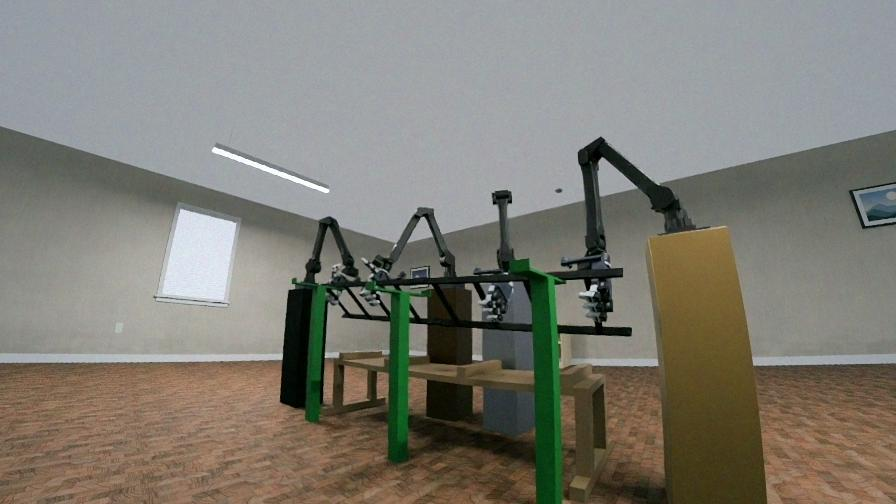

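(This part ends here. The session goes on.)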